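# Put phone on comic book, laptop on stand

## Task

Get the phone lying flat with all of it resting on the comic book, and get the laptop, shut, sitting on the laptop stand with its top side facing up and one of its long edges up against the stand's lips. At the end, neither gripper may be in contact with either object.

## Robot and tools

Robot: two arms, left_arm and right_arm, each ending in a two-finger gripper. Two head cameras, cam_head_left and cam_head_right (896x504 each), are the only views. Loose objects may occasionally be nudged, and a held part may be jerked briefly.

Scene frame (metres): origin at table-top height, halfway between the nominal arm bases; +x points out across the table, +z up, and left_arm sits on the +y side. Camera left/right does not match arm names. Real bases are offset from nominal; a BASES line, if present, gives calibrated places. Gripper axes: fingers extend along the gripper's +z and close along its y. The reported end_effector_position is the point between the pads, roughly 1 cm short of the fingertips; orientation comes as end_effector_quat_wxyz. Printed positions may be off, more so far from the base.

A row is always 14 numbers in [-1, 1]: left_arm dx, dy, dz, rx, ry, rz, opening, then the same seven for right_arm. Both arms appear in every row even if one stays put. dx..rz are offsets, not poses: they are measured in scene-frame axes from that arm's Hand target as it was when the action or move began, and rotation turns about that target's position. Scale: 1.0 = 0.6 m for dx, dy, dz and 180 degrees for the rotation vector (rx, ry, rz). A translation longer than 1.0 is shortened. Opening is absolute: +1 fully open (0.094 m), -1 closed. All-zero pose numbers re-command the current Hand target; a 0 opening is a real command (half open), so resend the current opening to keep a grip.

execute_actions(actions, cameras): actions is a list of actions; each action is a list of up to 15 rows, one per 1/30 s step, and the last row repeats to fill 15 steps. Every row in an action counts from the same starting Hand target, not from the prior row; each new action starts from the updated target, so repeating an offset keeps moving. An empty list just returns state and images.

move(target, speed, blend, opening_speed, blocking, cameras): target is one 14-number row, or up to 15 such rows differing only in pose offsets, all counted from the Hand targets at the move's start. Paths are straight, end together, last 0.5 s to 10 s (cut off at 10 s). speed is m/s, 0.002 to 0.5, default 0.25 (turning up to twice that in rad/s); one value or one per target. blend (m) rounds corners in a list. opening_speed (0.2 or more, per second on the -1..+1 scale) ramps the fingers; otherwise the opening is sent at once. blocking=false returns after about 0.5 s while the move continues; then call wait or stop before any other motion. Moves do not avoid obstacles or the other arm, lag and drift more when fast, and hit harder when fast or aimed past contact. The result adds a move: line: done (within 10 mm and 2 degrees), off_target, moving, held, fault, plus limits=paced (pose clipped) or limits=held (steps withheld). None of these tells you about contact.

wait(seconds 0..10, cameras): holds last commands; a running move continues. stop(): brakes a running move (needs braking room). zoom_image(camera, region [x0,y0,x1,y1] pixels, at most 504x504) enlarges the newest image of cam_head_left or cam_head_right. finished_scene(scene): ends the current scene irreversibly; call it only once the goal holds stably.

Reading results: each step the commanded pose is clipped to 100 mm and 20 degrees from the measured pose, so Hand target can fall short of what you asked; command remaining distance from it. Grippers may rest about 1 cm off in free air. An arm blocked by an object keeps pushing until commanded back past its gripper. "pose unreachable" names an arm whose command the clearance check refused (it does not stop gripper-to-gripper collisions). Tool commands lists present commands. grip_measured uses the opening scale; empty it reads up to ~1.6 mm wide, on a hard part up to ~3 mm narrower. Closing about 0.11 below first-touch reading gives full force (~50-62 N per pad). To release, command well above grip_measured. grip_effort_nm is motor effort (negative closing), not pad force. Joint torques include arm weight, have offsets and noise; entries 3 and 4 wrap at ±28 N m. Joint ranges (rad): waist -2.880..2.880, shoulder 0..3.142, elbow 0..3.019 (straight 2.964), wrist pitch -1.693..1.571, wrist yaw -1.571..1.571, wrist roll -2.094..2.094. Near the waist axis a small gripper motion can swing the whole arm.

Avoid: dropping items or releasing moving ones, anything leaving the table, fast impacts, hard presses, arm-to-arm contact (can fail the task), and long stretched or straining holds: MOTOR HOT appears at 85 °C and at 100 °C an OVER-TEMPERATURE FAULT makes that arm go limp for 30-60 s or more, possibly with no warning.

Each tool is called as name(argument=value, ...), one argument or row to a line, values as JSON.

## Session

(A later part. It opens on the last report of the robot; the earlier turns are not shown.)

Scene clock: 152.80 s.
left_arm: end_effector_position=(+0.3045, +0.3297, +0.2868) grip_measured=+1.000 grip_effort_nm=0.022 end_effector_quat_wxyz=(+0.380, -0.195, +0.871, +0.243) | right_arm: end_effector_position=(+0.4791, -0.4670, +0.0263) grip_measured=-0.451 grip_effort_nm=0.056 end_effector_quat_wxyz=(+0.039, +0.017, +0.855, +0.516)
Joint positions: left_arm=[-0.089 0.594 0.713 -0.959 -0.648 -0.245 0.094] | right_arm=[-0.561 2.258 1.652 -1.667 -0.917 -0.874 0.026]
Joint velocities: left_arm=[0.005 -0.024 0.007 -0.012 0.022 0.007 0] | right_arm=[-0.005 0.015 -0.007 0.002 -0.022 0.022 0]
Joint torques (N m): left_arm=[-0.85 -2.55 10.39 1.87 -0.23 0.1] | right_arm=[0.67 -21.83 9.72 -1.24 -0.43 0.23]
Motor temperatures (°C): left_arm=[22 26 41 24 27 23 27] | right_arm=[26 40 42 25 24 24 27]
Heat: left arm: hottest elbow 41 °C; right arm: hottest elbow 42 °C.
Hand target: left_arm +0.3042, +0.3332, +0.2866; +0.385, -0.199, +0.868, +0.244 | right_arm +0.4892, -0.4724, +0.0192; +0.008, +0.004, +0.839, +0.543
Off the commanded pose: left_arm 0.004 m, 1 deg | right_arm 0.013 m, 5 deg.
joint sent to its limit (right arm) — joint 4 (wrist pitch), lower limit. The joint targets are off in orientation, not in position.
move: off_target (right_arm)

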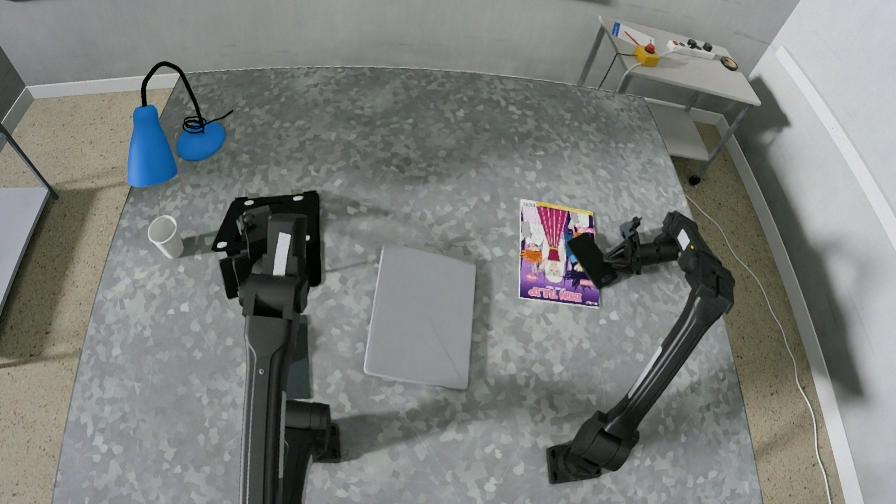

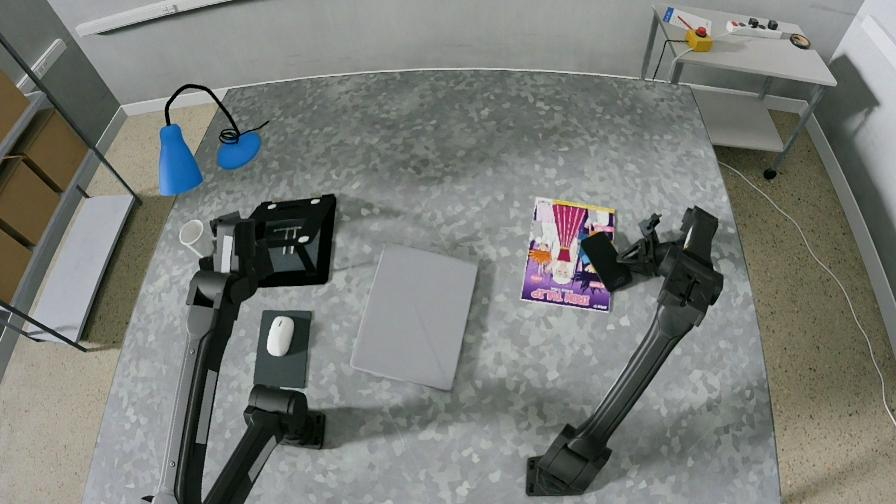

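execute_actions(
  actions=[],
)

zoom_image(
  camera="cam_head_left",
  region=[480, 180, 680, 330],
)

zoom_image(
  camera="cam_head_right",
  region=[440, 180, 640, 330],
)

Scene clock: 167.40 s.
left_arm: end_effector_position=(+0.3045, +0.3297, +0.2868) grip_measured=+1.000 grip_effort_nm=0.022 end_effector_quat_wxyz=(+0.380, -0.195, +0.871, +0.243) | right_arm: end_effector_position=(+0.4790, -0.4670, +0.0262) grip_measured=-0.451 grip_effort_nm=0.051 end_effector_quat_wxyz=(+0.039, +0.018, +0.856, +0.516)
Joint positions: left_arm=[-0.089 0.594 0.713 -0.959 -0.648 -0.245 0.094] | right_arm=[-0.561 2.258 1.652 -1.667 -0.917 -0.873 0.026]
Joint velocities: left_arm=[0.005 -0.015 0.002 -0.007 0.022 -0.007 0] | right_arm=[-0.005 0.015 -0.002 0.012 -0.037 0.007 0.001]
Joint torques (N m): left_arm=[0.32 -2.43 10.43 1.84 -0.23 0.05] | right_arm=[0.67 -21.54 9.54 -1.4 -0.46 0.16]
Motor temperatures (°C): left_arm=[22 26 41 24 27 23 27] | right_arm=[26 40 44 25 24 24 26]
Heat: left arm: hottest elbow 41 °C; right arm: hottest elbow 44 °C.
Hand target: left_arm +0.3042, +0.3332, +0.2866; +0.385, -0.199, +0.868, +0.244 | right_arm +0.4892, -0.4724, +0.0192; +0.008, +0.004, +0.839, +0.544
Tool commands: left_gripper/opening=+1.0 right_gripper/opening=-0.45
Off the commanded pose: left_arm 0.004 m, 1 deg | right_arm 0.013 m, 5 deg.

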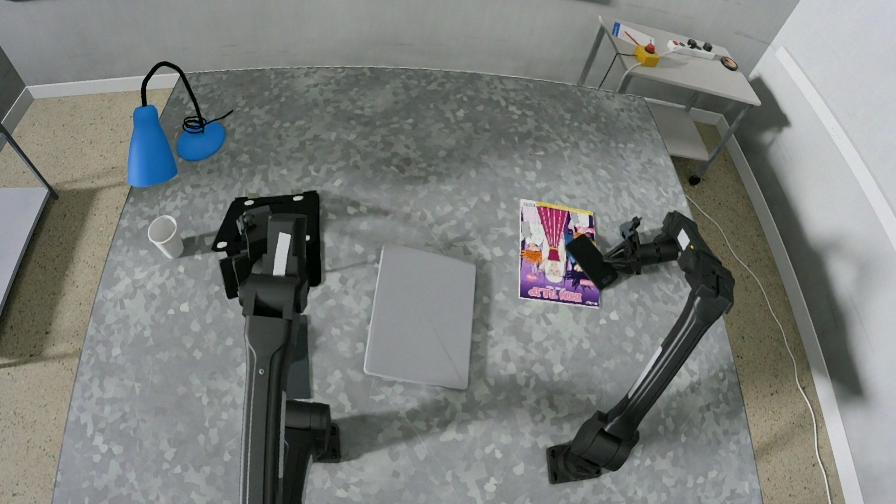

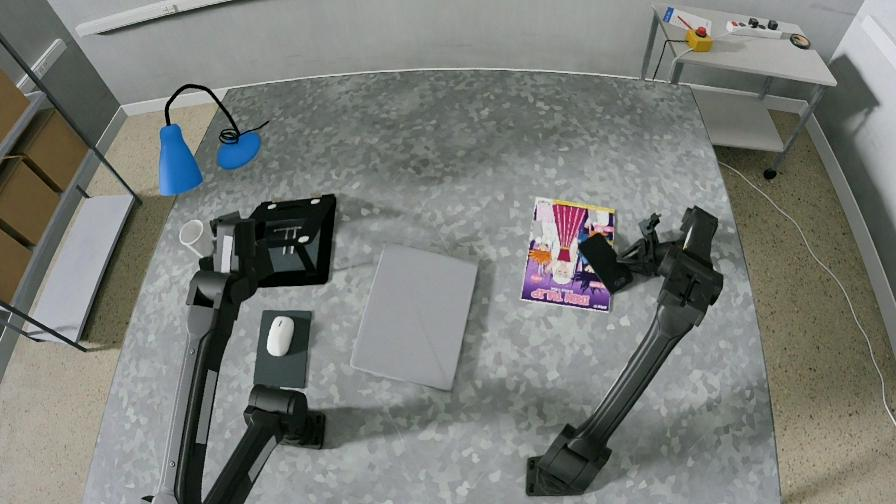

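Scaled by 2.520.

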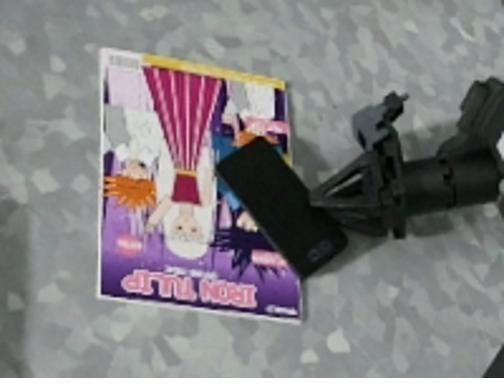

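Scaled by 2.520.

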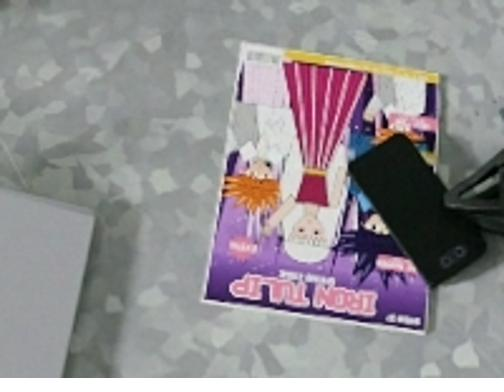

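move(
  target=[0,0,0,0,0,0,1,0,0,0,0,0,0,-0.9],
  opening_speed=0.4,
)

zoom_image(
  camera="cam_head_left",
  region=[500, 180, 660, 320],
)

Scene clock: 175.30 s.
left_arm: end_effector_position=(+0.3045, +0.3297, +0.2868) grip_measured=+1.000 grip_effort_nm=0.022 end_effector_quat_wxyz=(+0.380, -0.195, +0.871, +0.243) | right_arm: end_effector_position=(+0.4810, -0.4668, +0.0310) grip_measured=-0.813 grip_effort_nm=-1.018 end_effector_quat_wxyz=(+0.041, +0.020, +0.852, +0.521)
Joint positions: left_arm=[-0.089 0.594 0.713 -0.959 -0.648 -0.245 0.094] | right_arm=[-0.561 2.258 1.66 -1.684 -0.928 -0.877 0.009]
Joint velocities: left_arm=[0.005 -0.005 -0.002 -0.017 0.051 0.037 0] | right_arm=[-0.015 0.005 0.007 0.002 -0.007 -0.081 -0.001]
Joint torques (N m): left_arm=[-0.21 -2.43 10.54 1.91 -0.24 0.04] | right_arm=[0.67 -21.77 9.01 -0.84 -0.03 0.25]
Motor temperatures (°C): left_arm=[22 25 41 24 27 23 27] | right_arm=[26 41 45 25 24 24 26]
Heat: left arm: hottest elbow 41 °C; right arm: hottest elbow 45 °C.
Hand target: left_arm +0.3042, +0.3332, +0.2866; +0.385, -0.199, +0.868, +0.244 | right_arm +0.4892, -0.4724, +0.0192; +0.008, +0.004, +0.839, +0.544
Off the commanded pose: left_arm 0.004 m, 1 deg | right_arm 0.015 m, 5 deg.
joint read past its limit (right arm) — joint 4 (wrist pitch), lower limit.
joint sent to its limit (right arm) — joint 4 (wrist pitch), lower limit. The joint targets are off in orientation, not in position.
move: off_target (right_arm)

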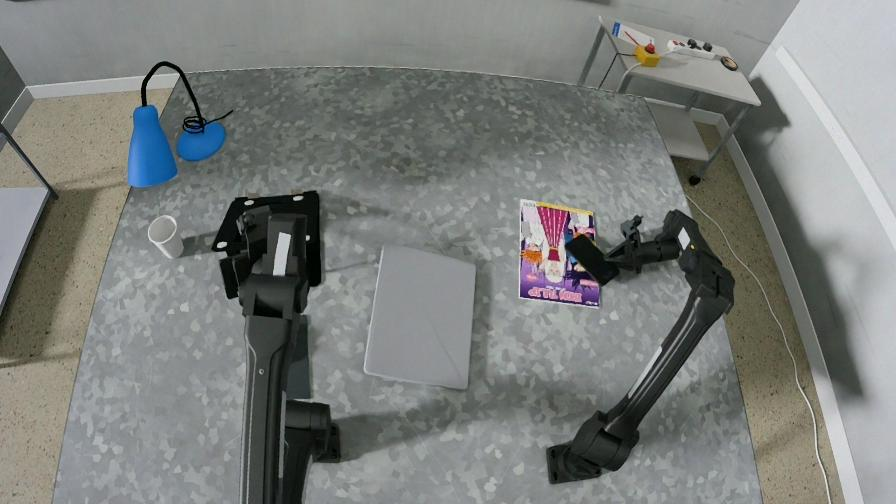

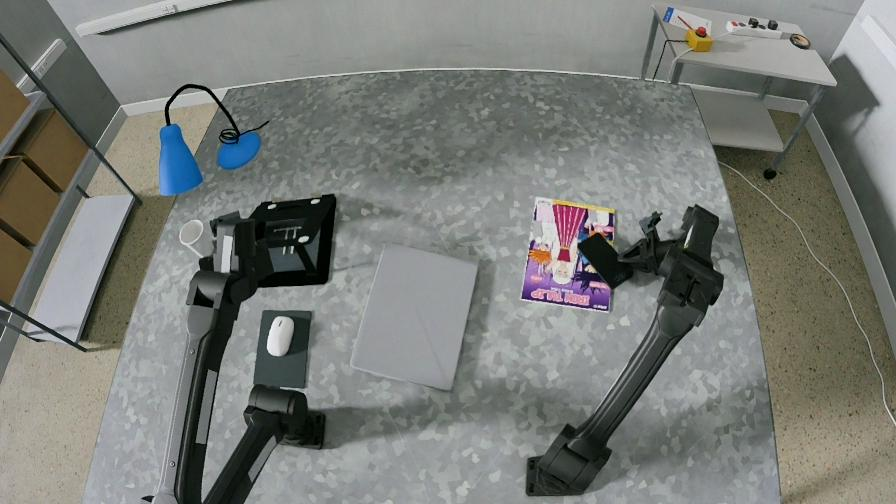

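Scaled by 3.150.

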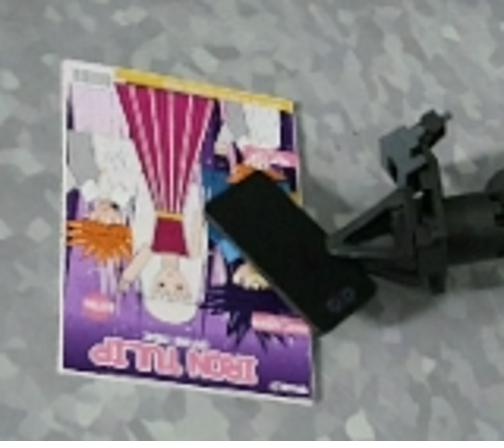

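move(
  target=[0,0,0,0,0,0,1,0,0.03,0.12,0,0,0,-0.9],
  speed=0.15,
)

zoom_image(
  camera="cam_head_left",
  region=[500, 150, 690, 320],
)

Scene clock: 181.77 s.
left_arm: end_effector_position=(+0.3045, +0.3297, +0.2868) grip_measured=+1.000 grip_effort_nm=0.027 end_effector_quat_wxyz=(+0.380, -0.195, +0.871, +0.243) | right_arm: end_effector_position=(+0.4900, -0.4604, +0.0834) grip_measured=-0.863 grip_effort_nm=-1.038 end_effector_quat_wxyz=(+0.051, +0.034, +0.861, +0.505)
Joint positions: left_arm=[-0.089 0.594 0.713 -0.959 -0.648 -0.245 0.094] | right_arm=[-0.544 2.153 1.654 -1.684 -0.938 -0.776 0.006]
Joint velocities: left_arm=[-0.015 0.005 -0.022 -0.002 -0.022 0.022 0] | right_arm=[-0.015 0.005 -0.007 0.002 0.051 0.051 -0.001]
Joint torques (N m): left_arm=[-0.73 -2.08 10.71 2.02 -0.24 0.07] | right_arm=[1.32 -25.52 6.05 -0.69 -0.71 0.18]
Motor temperatures (°C): left_arm=[22 25 41 24 27 23 27] | right_arm=[26 41 44 25 24 24 27]
Heat: left arm: hottest elbow 41 °C; right arm: hottest elbow 44 °C.
Hand target: left_arm +0.3042, +0.3332, +0.2866; +0.385, -0.199, +0.868, +0.244 | right_arm +0.4908, -0.4543, +0.0913; +0.007, +0.003, +0.839, +0.544
Off the commanded pose: left_arm 0.004 m, 1 deg | right_arm 0.010 m, 8 deg.
joint read past its limit (right arm) — joint 4 (wrist pitch), lower limit.
joint sent to its limit (right arm) — joint 4 (wrist pitch), lower limit. The joint targets are off in orientation, not in position.
move: off_target (right_arm)

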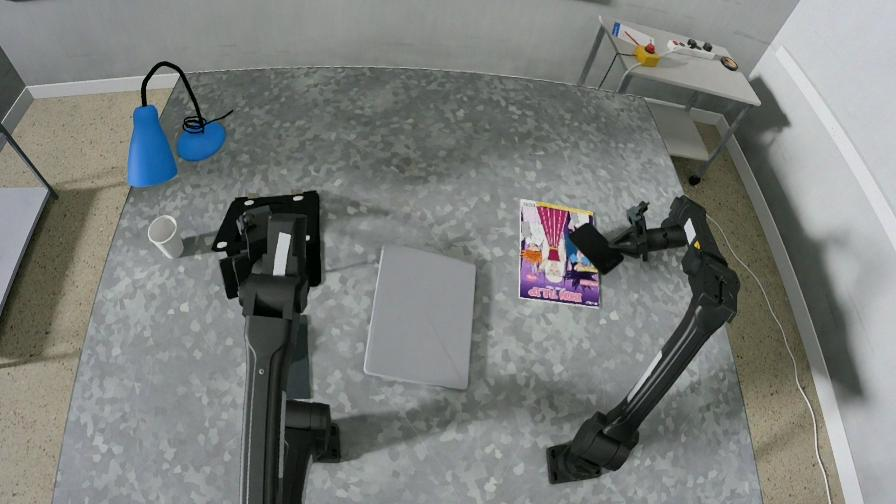

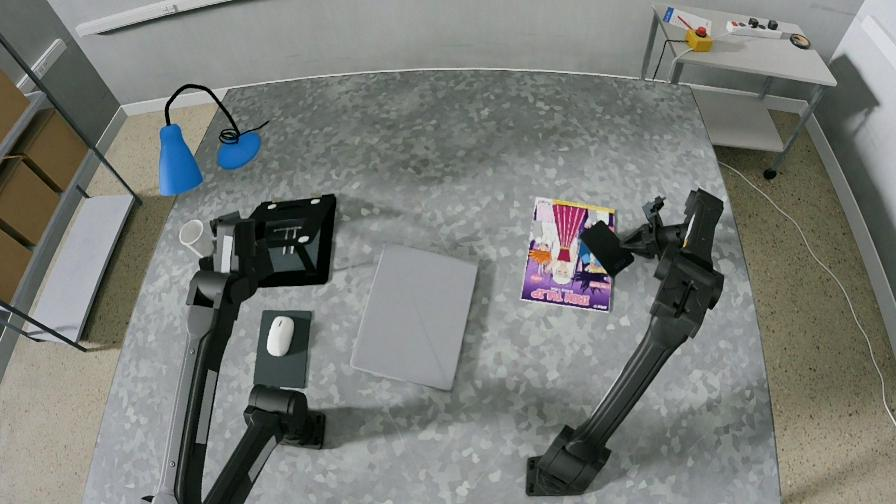

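Scaled by 2.653.

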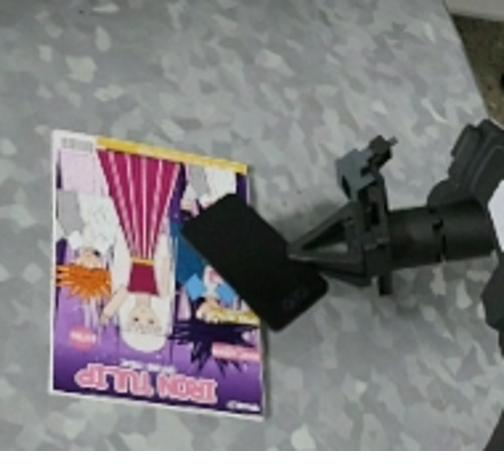

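move(
  target=[0,0,0,0,0,0,1,0.017,0.165,0.0,0,0,-0.194,-0.9],
  speed=0.15,
)

zoom_image(
  camera="cam_head_left",
  region=[500, 150, 690, 320],
)

zoom_image(
  camera="cam_head_right",
  region=[490, 150, 680, 320],
)

Scene clock: 189.73 s.
left_arm: end_effector_position=(+0.3045, +0.3297, +0.2868) grip_measured=+1.000 grip_effort_nm=0.022 end_effector_quat_wxyz=(+0.380, -0.195, +0.871, +0.243) | right_arm: end_effector_position=(+0.4978, -0.3597, +0.0783) grip_measured=-0.863 grip_effort_nm=-1.038 end_effector_quat_wxyz=(+0.154, +0.262, +0.802, +0.514)
Joint positions: left_arm=[-0.089 0.594 0.713 -0.959 -0.648 -0.245 0.094] | right_arm=[-0.387 1.783 1.004 -0.348 -1.081 0.52 0.006]
Joint velocities: left_arm=[-0.005 -0.005 -0.002 -0.002 -0.081 -0.022 0] | right_arm=[-0.005 -0.024 -0.002 0.002 -0.007 0.051 0.001]
Joint torques (N m): left_arm=[0.09 -2.9 10.48 1.95 -0.21 0.11] | right_arm=[1.2 -20.95 6.16 1.39 -0.66 0.16]
Motor temperatures (°C): left_arm=[22 25 41 24 27 23 27] | right_arm=[26 40 43 25 25 24 27]
Heat: left arm: hottest elbow 41 °C; right arm: hottest elbow 43 °C.
Hand target: left_arm +0.3042, +0.3332, +0.2866; +0.385, -0.199, +0.868, +0.244 | right_arm +0.4987, -0.3541, +0.0928; +0.166, +0.250, +0.802, +0.516
Off the commanded pose: left_arm 0.004 m, 1 deg | right_arm 0.014 m, 2 deg.
move: off_target (right_arm)

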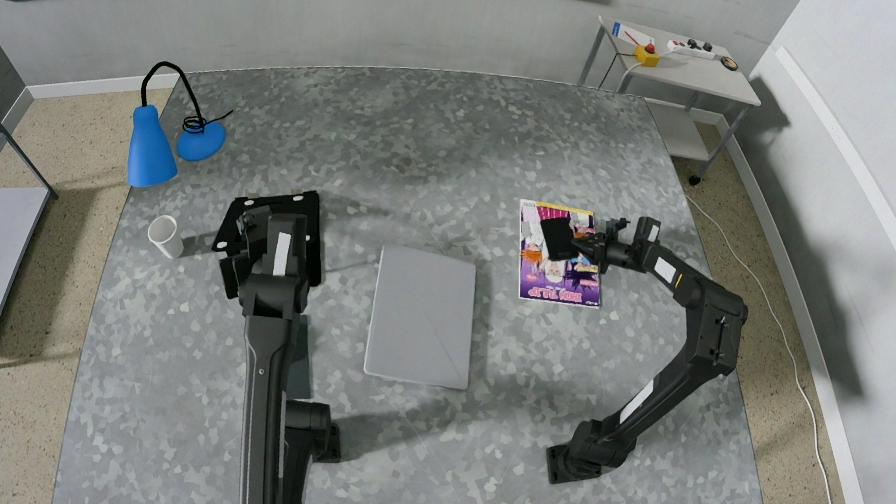

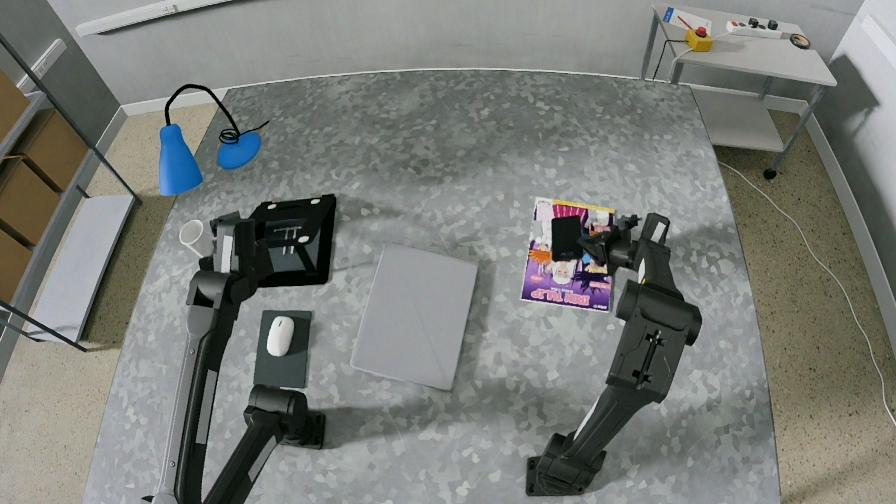

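Scaled by 2.653.

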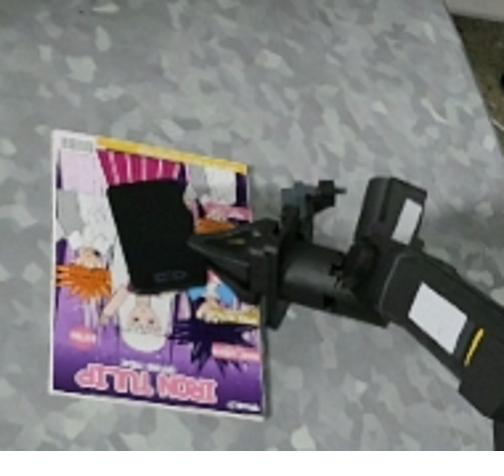

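Scaled by 2.653.

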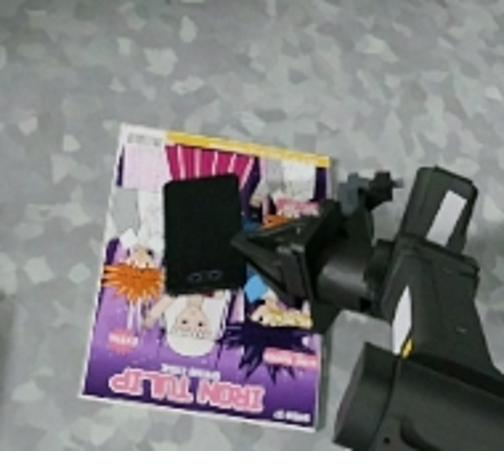

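move(
  target=[0,0,0,0,0,0,1,0.0,0.0,-0.088,0,0,0,-0.9],
  speed=0.06,
)

zoom_image(
  camera="cam_head_left",
  region=[500, 180, 650, 310],
)

zoom_image(
  camera="cam_head_right",
  region=[500, 180, 650, 310],
)

Scene clock: 198.87 s.
left_arm: end_effector_position=(+0.3045, +0.3297, +0.2868) grip_measured=+1.000 grip_effort_nm=0.022 end_effector_quat_wxyz=(+0.380, -0.195, +0.871, +0.243) | right_arm: end_effector_position=(+0.5003, -0.3603, +0.0559) grip_measured=-0.863 grip_effort_nm=-1.033 end_effector_quat_wxyz=(+0.179, +0.245, +0.802, +0.514)
Joint positions: left_arm=[-0.089 0.594 0.713 -0.959 -0.648 -0.245 0.094] | right_arm=[-0.387 1.829 0.972 -0.209 -1.086 0.521 0.006]
Joint velocities: left_arm=[-0.024 0.015 -0.002 0.002 -0.022 0.066 0] | right_arm=[0.005 -0.005 -0.017 0.012 -0.037 -0.022 0]
Joint torques (N m): left_arm=[-0.67 -2.61 10.59 1.96 -0.2 0.11] | right_arm=[1.14 -16.09 5.75 1.36 -0.49 0.13]
Motor temperatures (°C): left_arm=[22 25 41 24 27 23 27] | right_arm=[26 40 43 25 25 24 28]
Heat: left arm: hottest elbow 41 °C; right arm: hottest elbow 43 °C.
Hand target: left_arm +0.3042, +0.3332, +0.2866; +0.385, -0.199, +0.868, +0.244 | right_arm +0.4975, -0.3541, +0.0399; +0.166, +0.250, +0.802, +0.516
Off the commanded pose: left_arm 0.004 m, 1 deg | right_arm 0.017 m, 2 deg.
move: off_target (right_arm)

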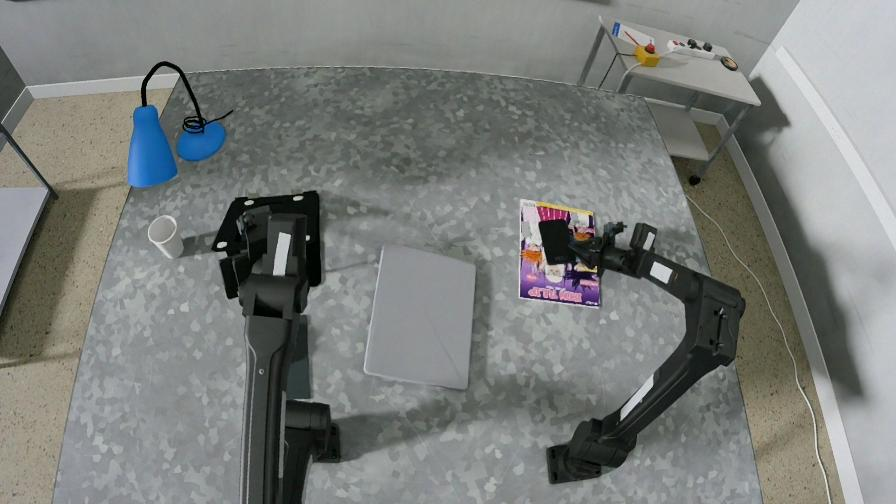

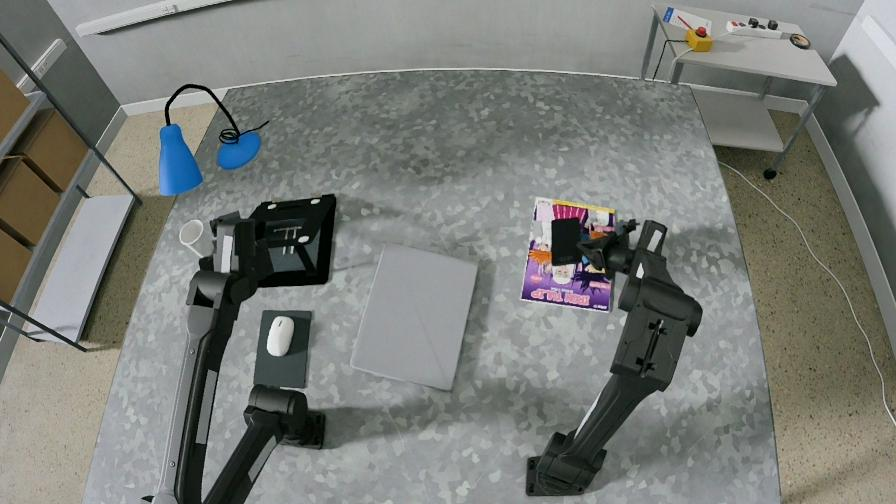

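Scaled by 3.360.

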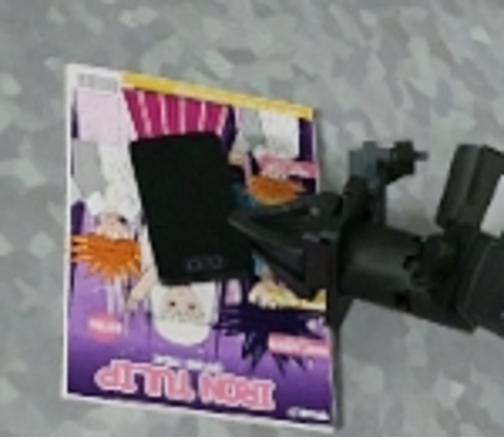

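Scaled by 3.360.

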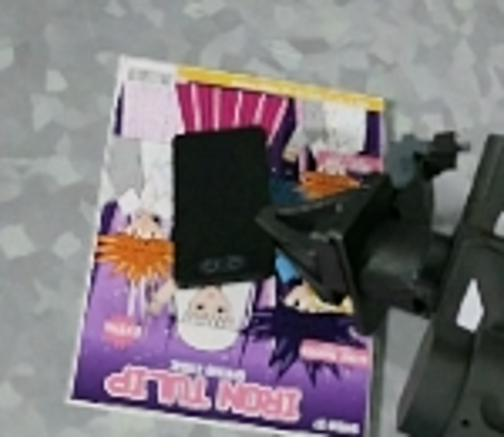

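move(
  target=[0,0,0,0,0,0,1,0.0,0.0,-0.03,0,0,0,-0.9],
  speed=0.05,
)

zoom_image(
  camera="cam_head_left",
  region=[500, 180, 650, 310],
)

Scene clock: 201.17 s.
left_arm: end_effector_position=(+0.3045, +0.3297, +0.2868) grip_measured=+1.000 grip_effort_nm=0.022 end_effector_quat_wxyz=(+0.380, -0.195, +0.871, +0.243) | right_arm: end_effector_position=(+0.5044, -0.3612, +0.0500) grip_measured=-0.863 grip_effort_nm=-1.038 end_effector_quat_wxyz=(+0.189, +0.236, +0.801, +0.516)
Joint positions: left_arm=[-0.089 0.594 0.713 -0.959 -0.648 -0.245 0.094] | right_arm=[-0.387 1.85 0.972 -0.16 -1.094 0.521 0.006]
Joint velocities: left_arm=[-0.015 -0.005 -0.002 -0.002 -0.022 -0.022 0] | right_arm=[-0.015 0.005 -0.002 -0.007 0.037 0.037 0.001]
Joint torques (N m): left_arm=[-0.32 -2.49 10.28 2.19 -0.18 0.08] | right_arm=[1.14 -14.86 5.04 1.26 -0.19 0.12]
Motor temperatures (°C): left_arm=[22 25 41 24 27 23 27] | right_arm=[26 40 42 25 25 24 28]
Heat: left arm: hottest elbow 41 °C; right arm: hottest elbow 42 °C.
Hand target: left_arm +0.3042, +0.3332, +0.2866; +0.385, -0.199, +0.868, +0.244 | right_arm +0.4971, -0.3542, +0.0220; +0.166, +0.250, +0.802, +0.516
Off the commanded pose: left_arm 0.004 m, 1 deg | right_arm 0.030 m, 3 deg.
move: off_target (right_arm)

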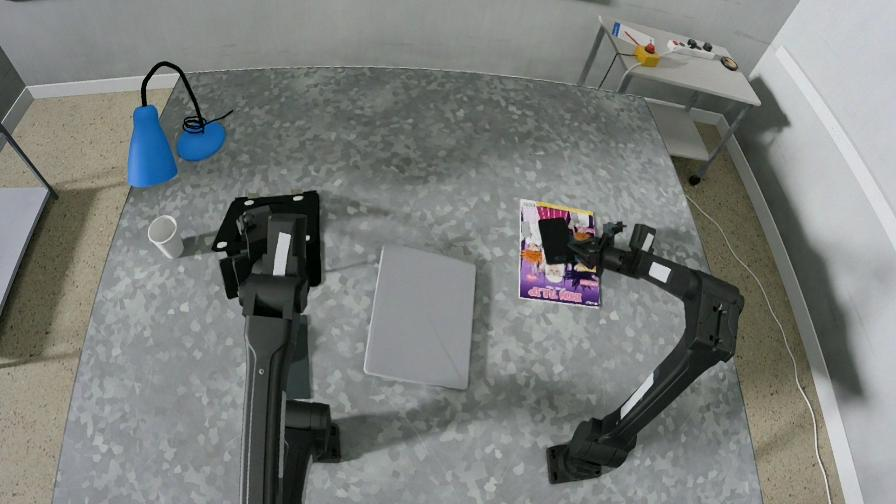

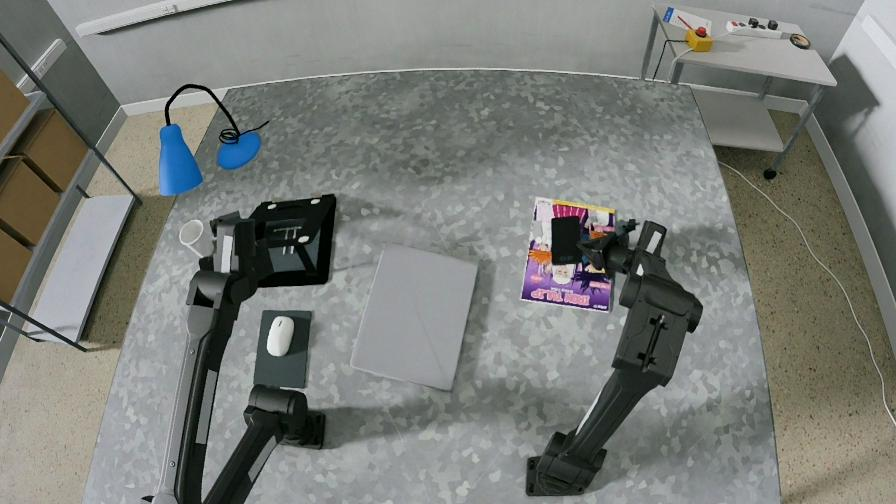

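Scaled by 3.360.

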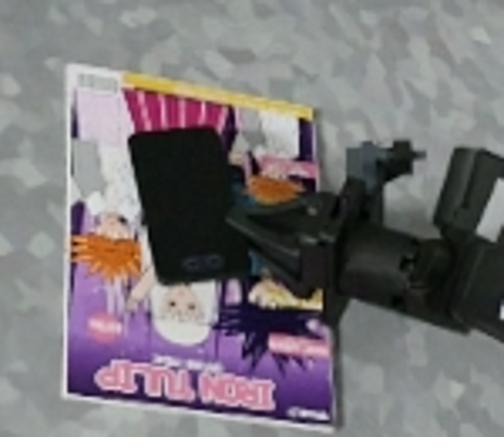

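move(
  target=[0,0,0,0,0,0,1,0.012,-0.01,0.03,0,0,0,-0.55],
  speed=0.05,
  opening_speed=0.25,
)

zoom_image(
  camera="cam_head_left",
  region=[500, 180, 650, 310],
)

zoom_image(
  camera="cam_head_right",
  region=[500, 180, 650, 310],
)

Scene clock: 208.97 s.
left_arm: end_effector_position=(+0.3045, +0.3297, +0.2868) grip_measured=+1.000 grip_effort_nm=0.022 end_effector_quat_wxyz=(+0.380, -0.195, +0.871, +0.243) | right_arm: end_effector_position=(+0.4991, -0.3595, +0.0459) grip_measured=-0.552 grip_effort_nm=0.061 end_effector_quat_wxyz=(+0.172, +0.249, +0.802, +0.516)
Joint positions: left_arm=[-0.089 0.594 0.713 -0.959 -0.648 -0.245 0.094] | right_arm=[-0.387 1.851 0.972 -0.204 -1.089 0.52 0.021]
Joint velocities: left_arm=[-0.015 0.005 0.007 0.022 -0.037 -0.051 0] | right_arm=[-0.005 -0.005 0.002 -0.022 0.037 0.037 0]
Joint torques (N m): left_arm=[-0.32 -2.32 10.43 2 -0.17 0.06] | right_arm=[0.73 -16.56 7.69 0.49 -0.48 0.06]
Motor temperatures (°C): left_arm=[22 25 41 24 27 23 27] | right_arm=[26 40 42 25 25 24 28]
Heat: left arm: hottest elbow 41 °C; right arm: hottest elbow 42 °C.
Hand target: left_arm +0.3042, +0.3332, +0.2866; +0.385, -0.199, +0.868, +0.244 | right_arm +0.5046, -0.3602, +0.0397; +0.166, +0.250, +0.802, +0.516
Off the commanded pose: left_arm 0.004 m, 1 deg | right_arm 0.008 m, 1 deg.
move: done

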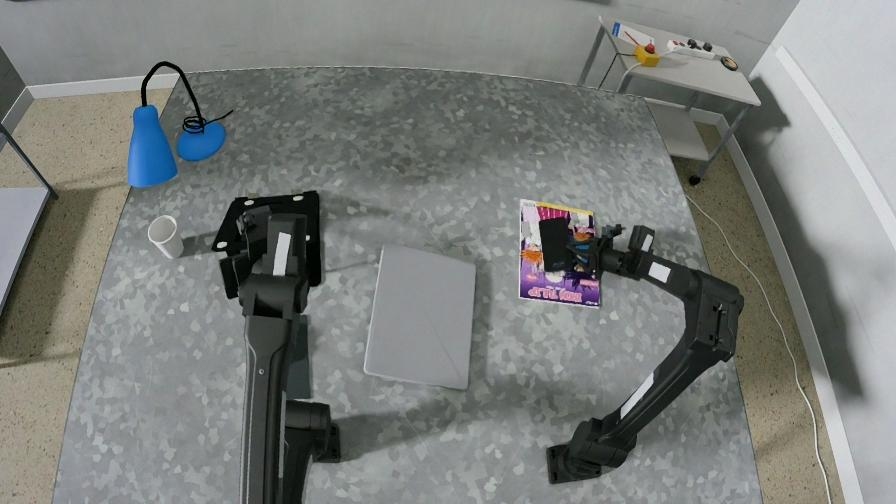

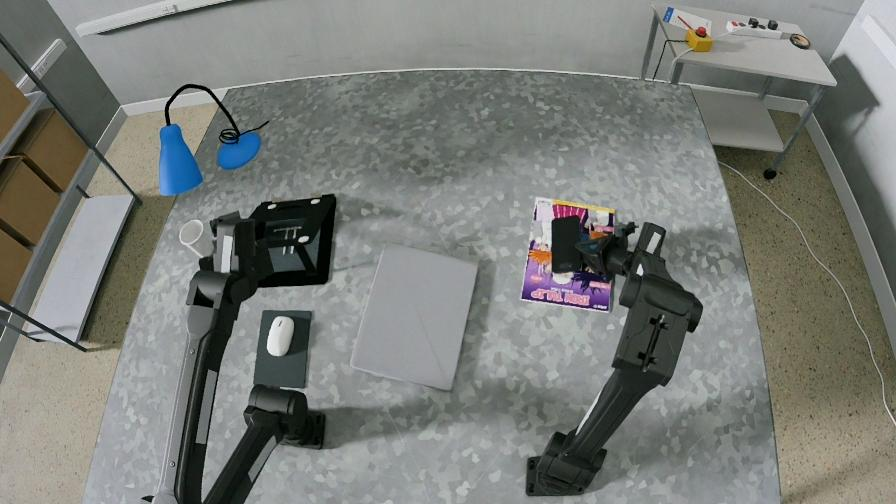

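Scaled by 3.360.

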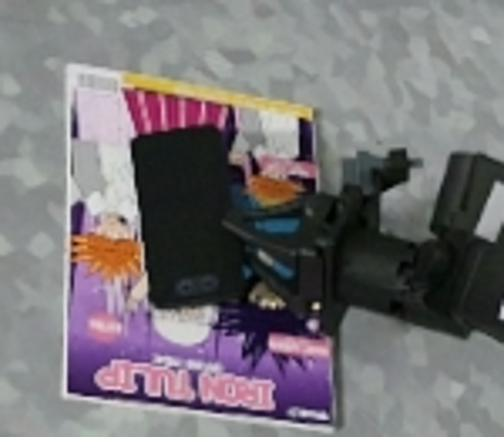

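Scaled by 3.360.

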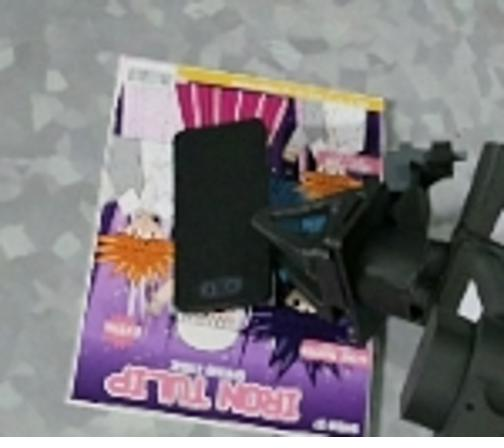

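move(
  target=[0,0,0,0,0,0,1,-0.07,-0.10,0.0,0,0,0,-0.55],
  speed=0.15,
)

zoom_image(
  camera="cam_head_left",
  region=[500, 180, 650, 310],
)

zoom_image(
  camera="cam_head_right",
  region=[500, 180, 650, 310],
)

Scene clock: 213.23 s.
left_arm: end_effector_position=(+0.3045, +0.3297, +0.2868) grip_measured=+1.000 grip_effort_nm=0.027 end_effector_quat_wxyz=(+0.380, -0.195, +0.871, +0.243) | right_arm: end_effector_position=(+0.4478, -0.4091, +0.0376) grip_measured=-0.551 grip_effort_nm=0.061 end_effector_quat_wxyz=(+0.158, +0.257, +0.801, +0.518)
Joint positions: left_arm=[-0.089 0.594 0.713 -0.959 -0.648 -0.245 0.094] | right_arm=[-0.533 1.851 0.972 -0.519 -1.137 0.204 0.021]
Joint velocities: left_arm=[-0.015 0.005 -0.007 -0.002 0.007 -0.037 0] | right_arm=[0.024 -0.005 0.017 0.002 -0.022 0.007 0]
Joint torques (N m): left_arm=[-0.91 -1.9 10.37 2.09 -0.18 0.11] | right_arm=[0.26 -16.26 9.17 0.09 -0.62 0.01]
Motor temperatures (°C): left_arm=[22 25 41 24 27 23 27] | right_arm=[26 40 42 25 25 24 27]
Heat: left arm: hottest elbow 41 °C; right arm: hottest elbow 42 °C.
Hand target: left_arm +0.3042, +0.3332, +0.2866; +0.385, -0.199, +0.868, +0.244 | right_arm +0.4626, -0.4202, +0.0407; +0.168, +0.251, +0.802, +0.516
Off the commanded pose: left_arm 0.004 m, 1 deg | right_arm 0.019 m, 1 deg.
move: off_target (right_arm)

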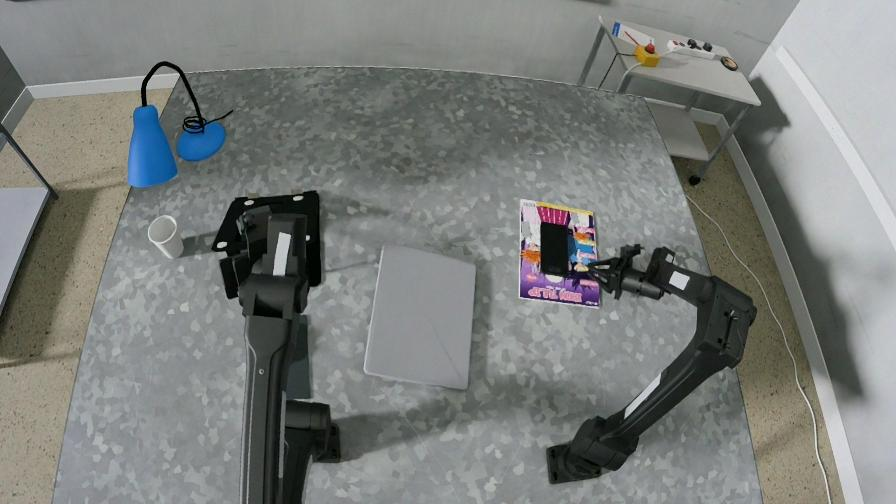

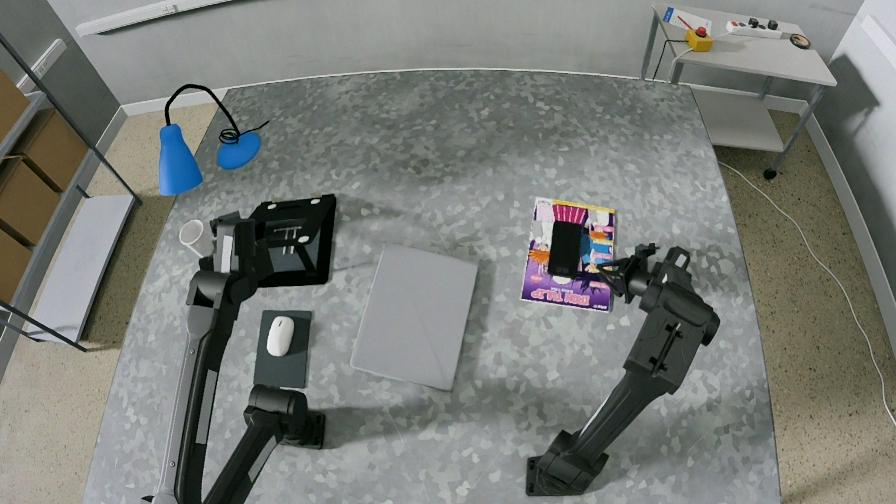

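Scaled by 3.360.

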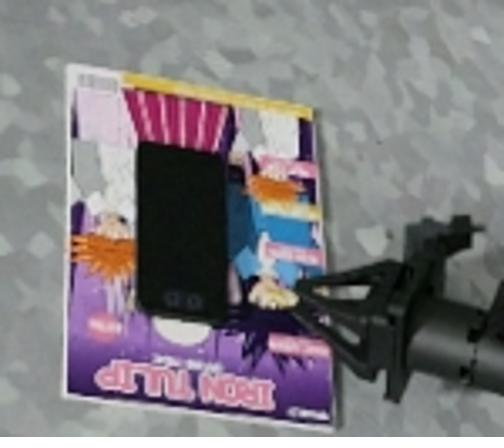

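Scaled by 3.360.

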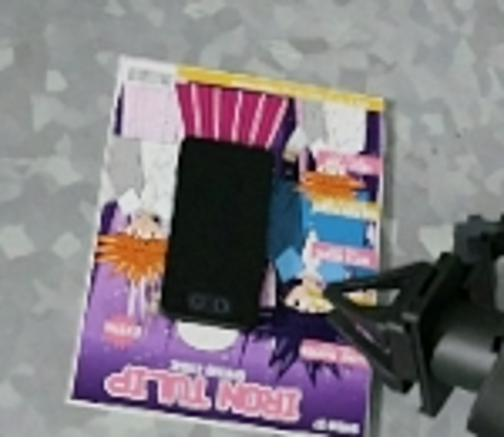

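move(
  target=[
    [0,0,0,0,0,0,1,-0.04,-0.06,0.02,0,0,0,-1],
    [0,0,0,0,0,0,1,-0.10,-0.02,0.35,0,0,0,-1],
  ],
  speed=[0.1,0.25],
)

zoom_image(
  camera="cam_head_left",
  region=[340, 220, 500, 400],
)

zoom_image(
  camera="cam_head_right",
  region=[330, 220, 490, 400],
)

zoom_image(
  camera="cam_head_right",
  region=[230, 180, 380, 310],
)

Scene clock: 226.37 s.
left_arm: end_effector_position=(+0.3045, +0.3297, +0.2868) grip_measured=+1.000 grip_effort_nm=0.027 end_effector_quat_wxyz=(+0.380, -0.195, +0.871, +0.243) | right_arm: end_effector_position=(+0.3964, -0.4223, +0.2351) grip_measured=-0.992 grip_effort_nm=-0.442 end_effector_quat_wxyz=(+0.151, +0.263, +0.797, +0.522)
Joint positions: left_arm=[-0.089 0.594 0.713 -0.959 -0.648 -0.245 0.094] | right_arm=[-0.624 1.488 1.13 -1.252 -1.148 -0.006 0]
Joint velocities: left_arm=[0.005 -0.005 -0.002 0.007 -0.007 0.037 0] | right_arm=[0.005 -0.015 -0.007 -0.017 -0.007 -0.066 0.001]
Joint torques (N m): left_arm=[-0.56 -2.49 10.33 1.85 -0.24 0.08] | right_arm=[0.21 -14.27 12.03 -0.28 -0.57 0.02]
Motor temperatures (°C): left_arm=[22 25 41 24 27 23 27] | right_arm=[26 40 44 25 25 24 27]
Heat: left arm: hottest elbow 41 °C; right arm: hottest elbow 44 °C.
Hand target: left_arm +0.3042, +0.3332, +0.2866; +0.385, -0.199, +0.868, +0.244 | right_arm +0.4082, -0.4325, +0.2521; +0.169, +0.252, +0.801, +0.516
Off the commanded pose: left_arm 0.004 m, 1 deg | right_arm 0.020 m, 3 deg.
move: off_target (right_arm)

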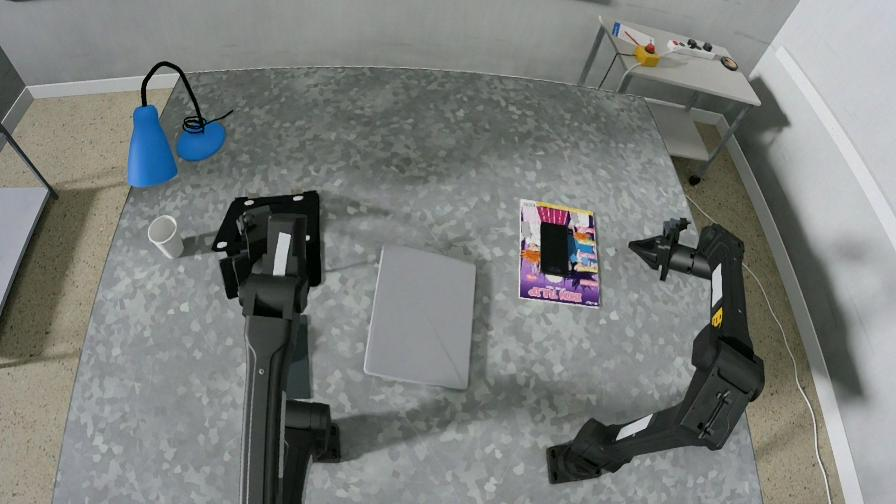

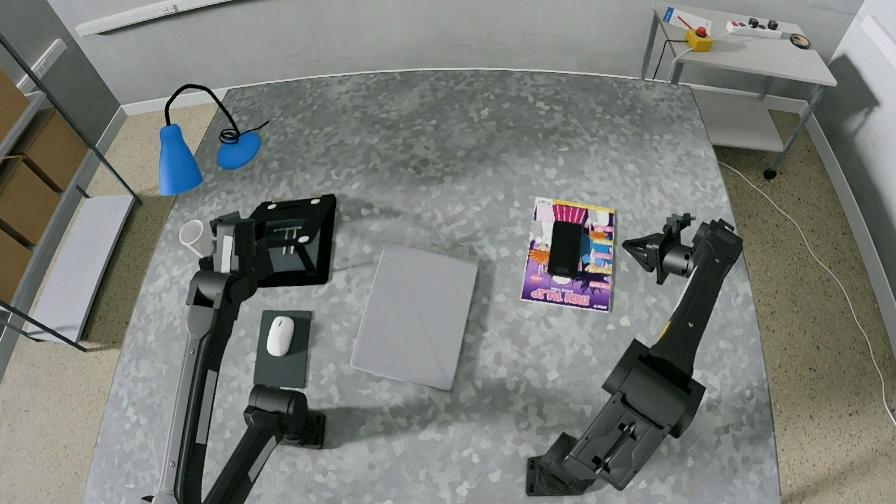

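Scaled by 2.800.

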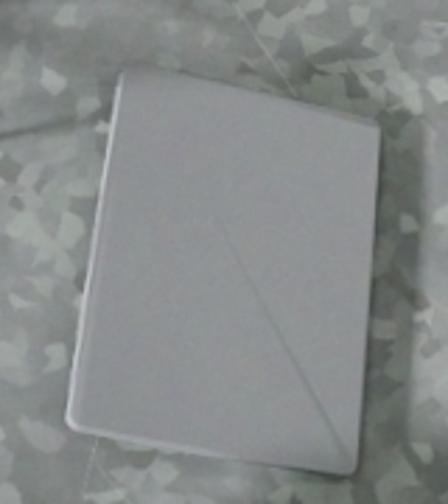

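Scaled by 2.800.

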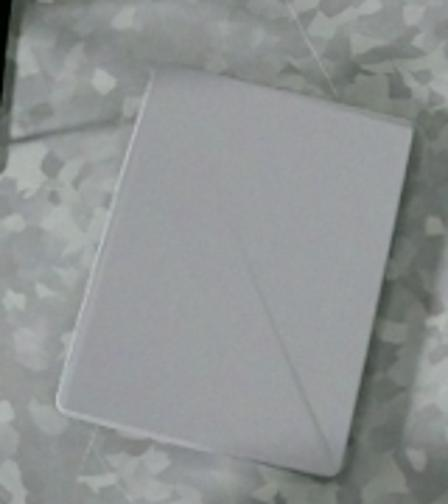

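Scaled by 3.360.

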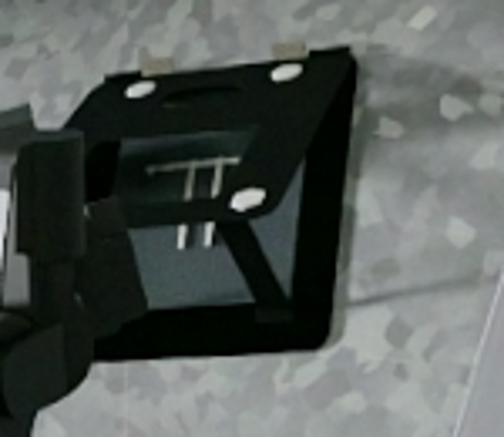

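move(
  target=[0.225,-0.36,-0.25,-0.162,0.256,-0.133,-1,-0.35,0.44,-0.15,-0.352,0.115,0.172,-1],
  speed=0.3,
)

Scene clock: 236.90 s.
left_arm: end_effector_position=(+0.4133, +0.1285, +0.1139) grip_measured=-0.987 grip_effort_nm=-0.701 end_effector_quat_wxyz=(-0.024, -0.010, +1.000, +0.013) | right_arm: end_effector_position=(+0.1995, -0.1645, +0.1691) grip_measured=-0.992 grip_effort_nm=-0.432 end_effector_quat_wxyz=(+0.000, -0.003, +1.000, +0.013)
Joint positions: left_arm=[-0.323 1.495 1.081 -1.21 -0.01 -0.315 0.001] | right_arm=[0.555 1.055 0.848 -1.35 -0.023 0.555 0]
Joint velocities: left_arm=[0.005 -0.005 -0.002 -0.007 0.051 -0.095 0] | right_arm=[-0.015 -0.005 -0.007 -0.002 0.022 -0.037 0.001]
Joint torques (N m): left_arm=[-2.26 -12.51 15.25 -0.12 0.1 0.12] | right_arm=[1.32 -5.71 8.53 -0.16 0.13 0.26]
Motor temperatures (°C): left_arm=[22 25 41 24 27 23 27] | right_arm=[26 40 44 25 25 24 27]
Heat: left arm: hottest elbow 41 °C; right arm: hottest elbow 44 °C.
Hand target: left_arm +0.4345, +0.1159, +0.1329; -0.002, +0.001, +1.000, +0.004 | right_arm +0.1963, -0.1633, +0.1643; -0.012, -0.004, +1.000, +0.005
Off the commanded pose: left_arm 0.036 m, 3 deg | right_arm 0.008 m, 2 deg.
move: off_target (left_arm)

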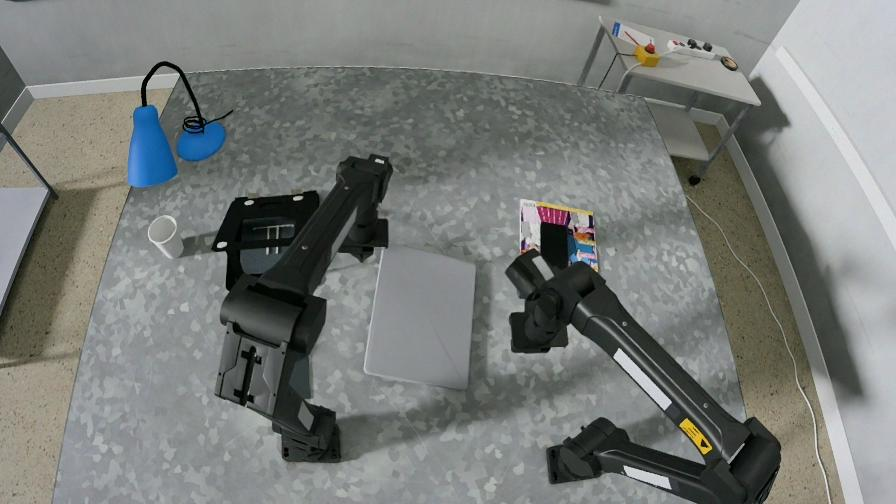

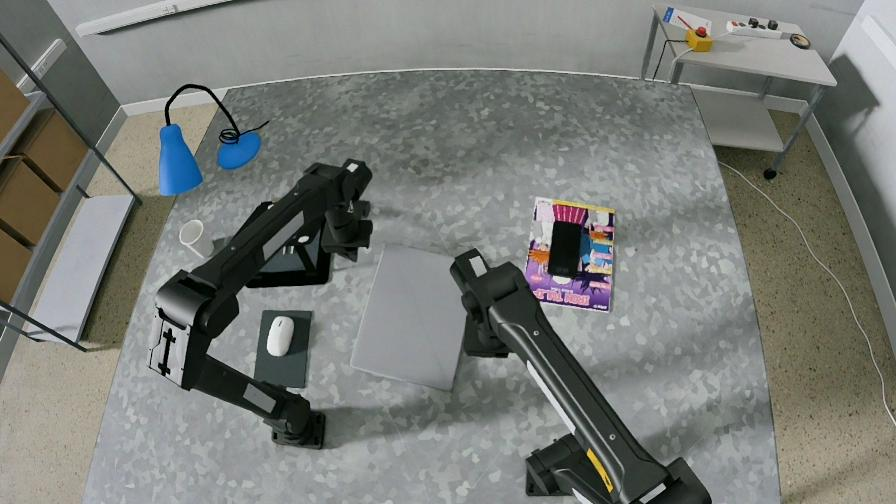

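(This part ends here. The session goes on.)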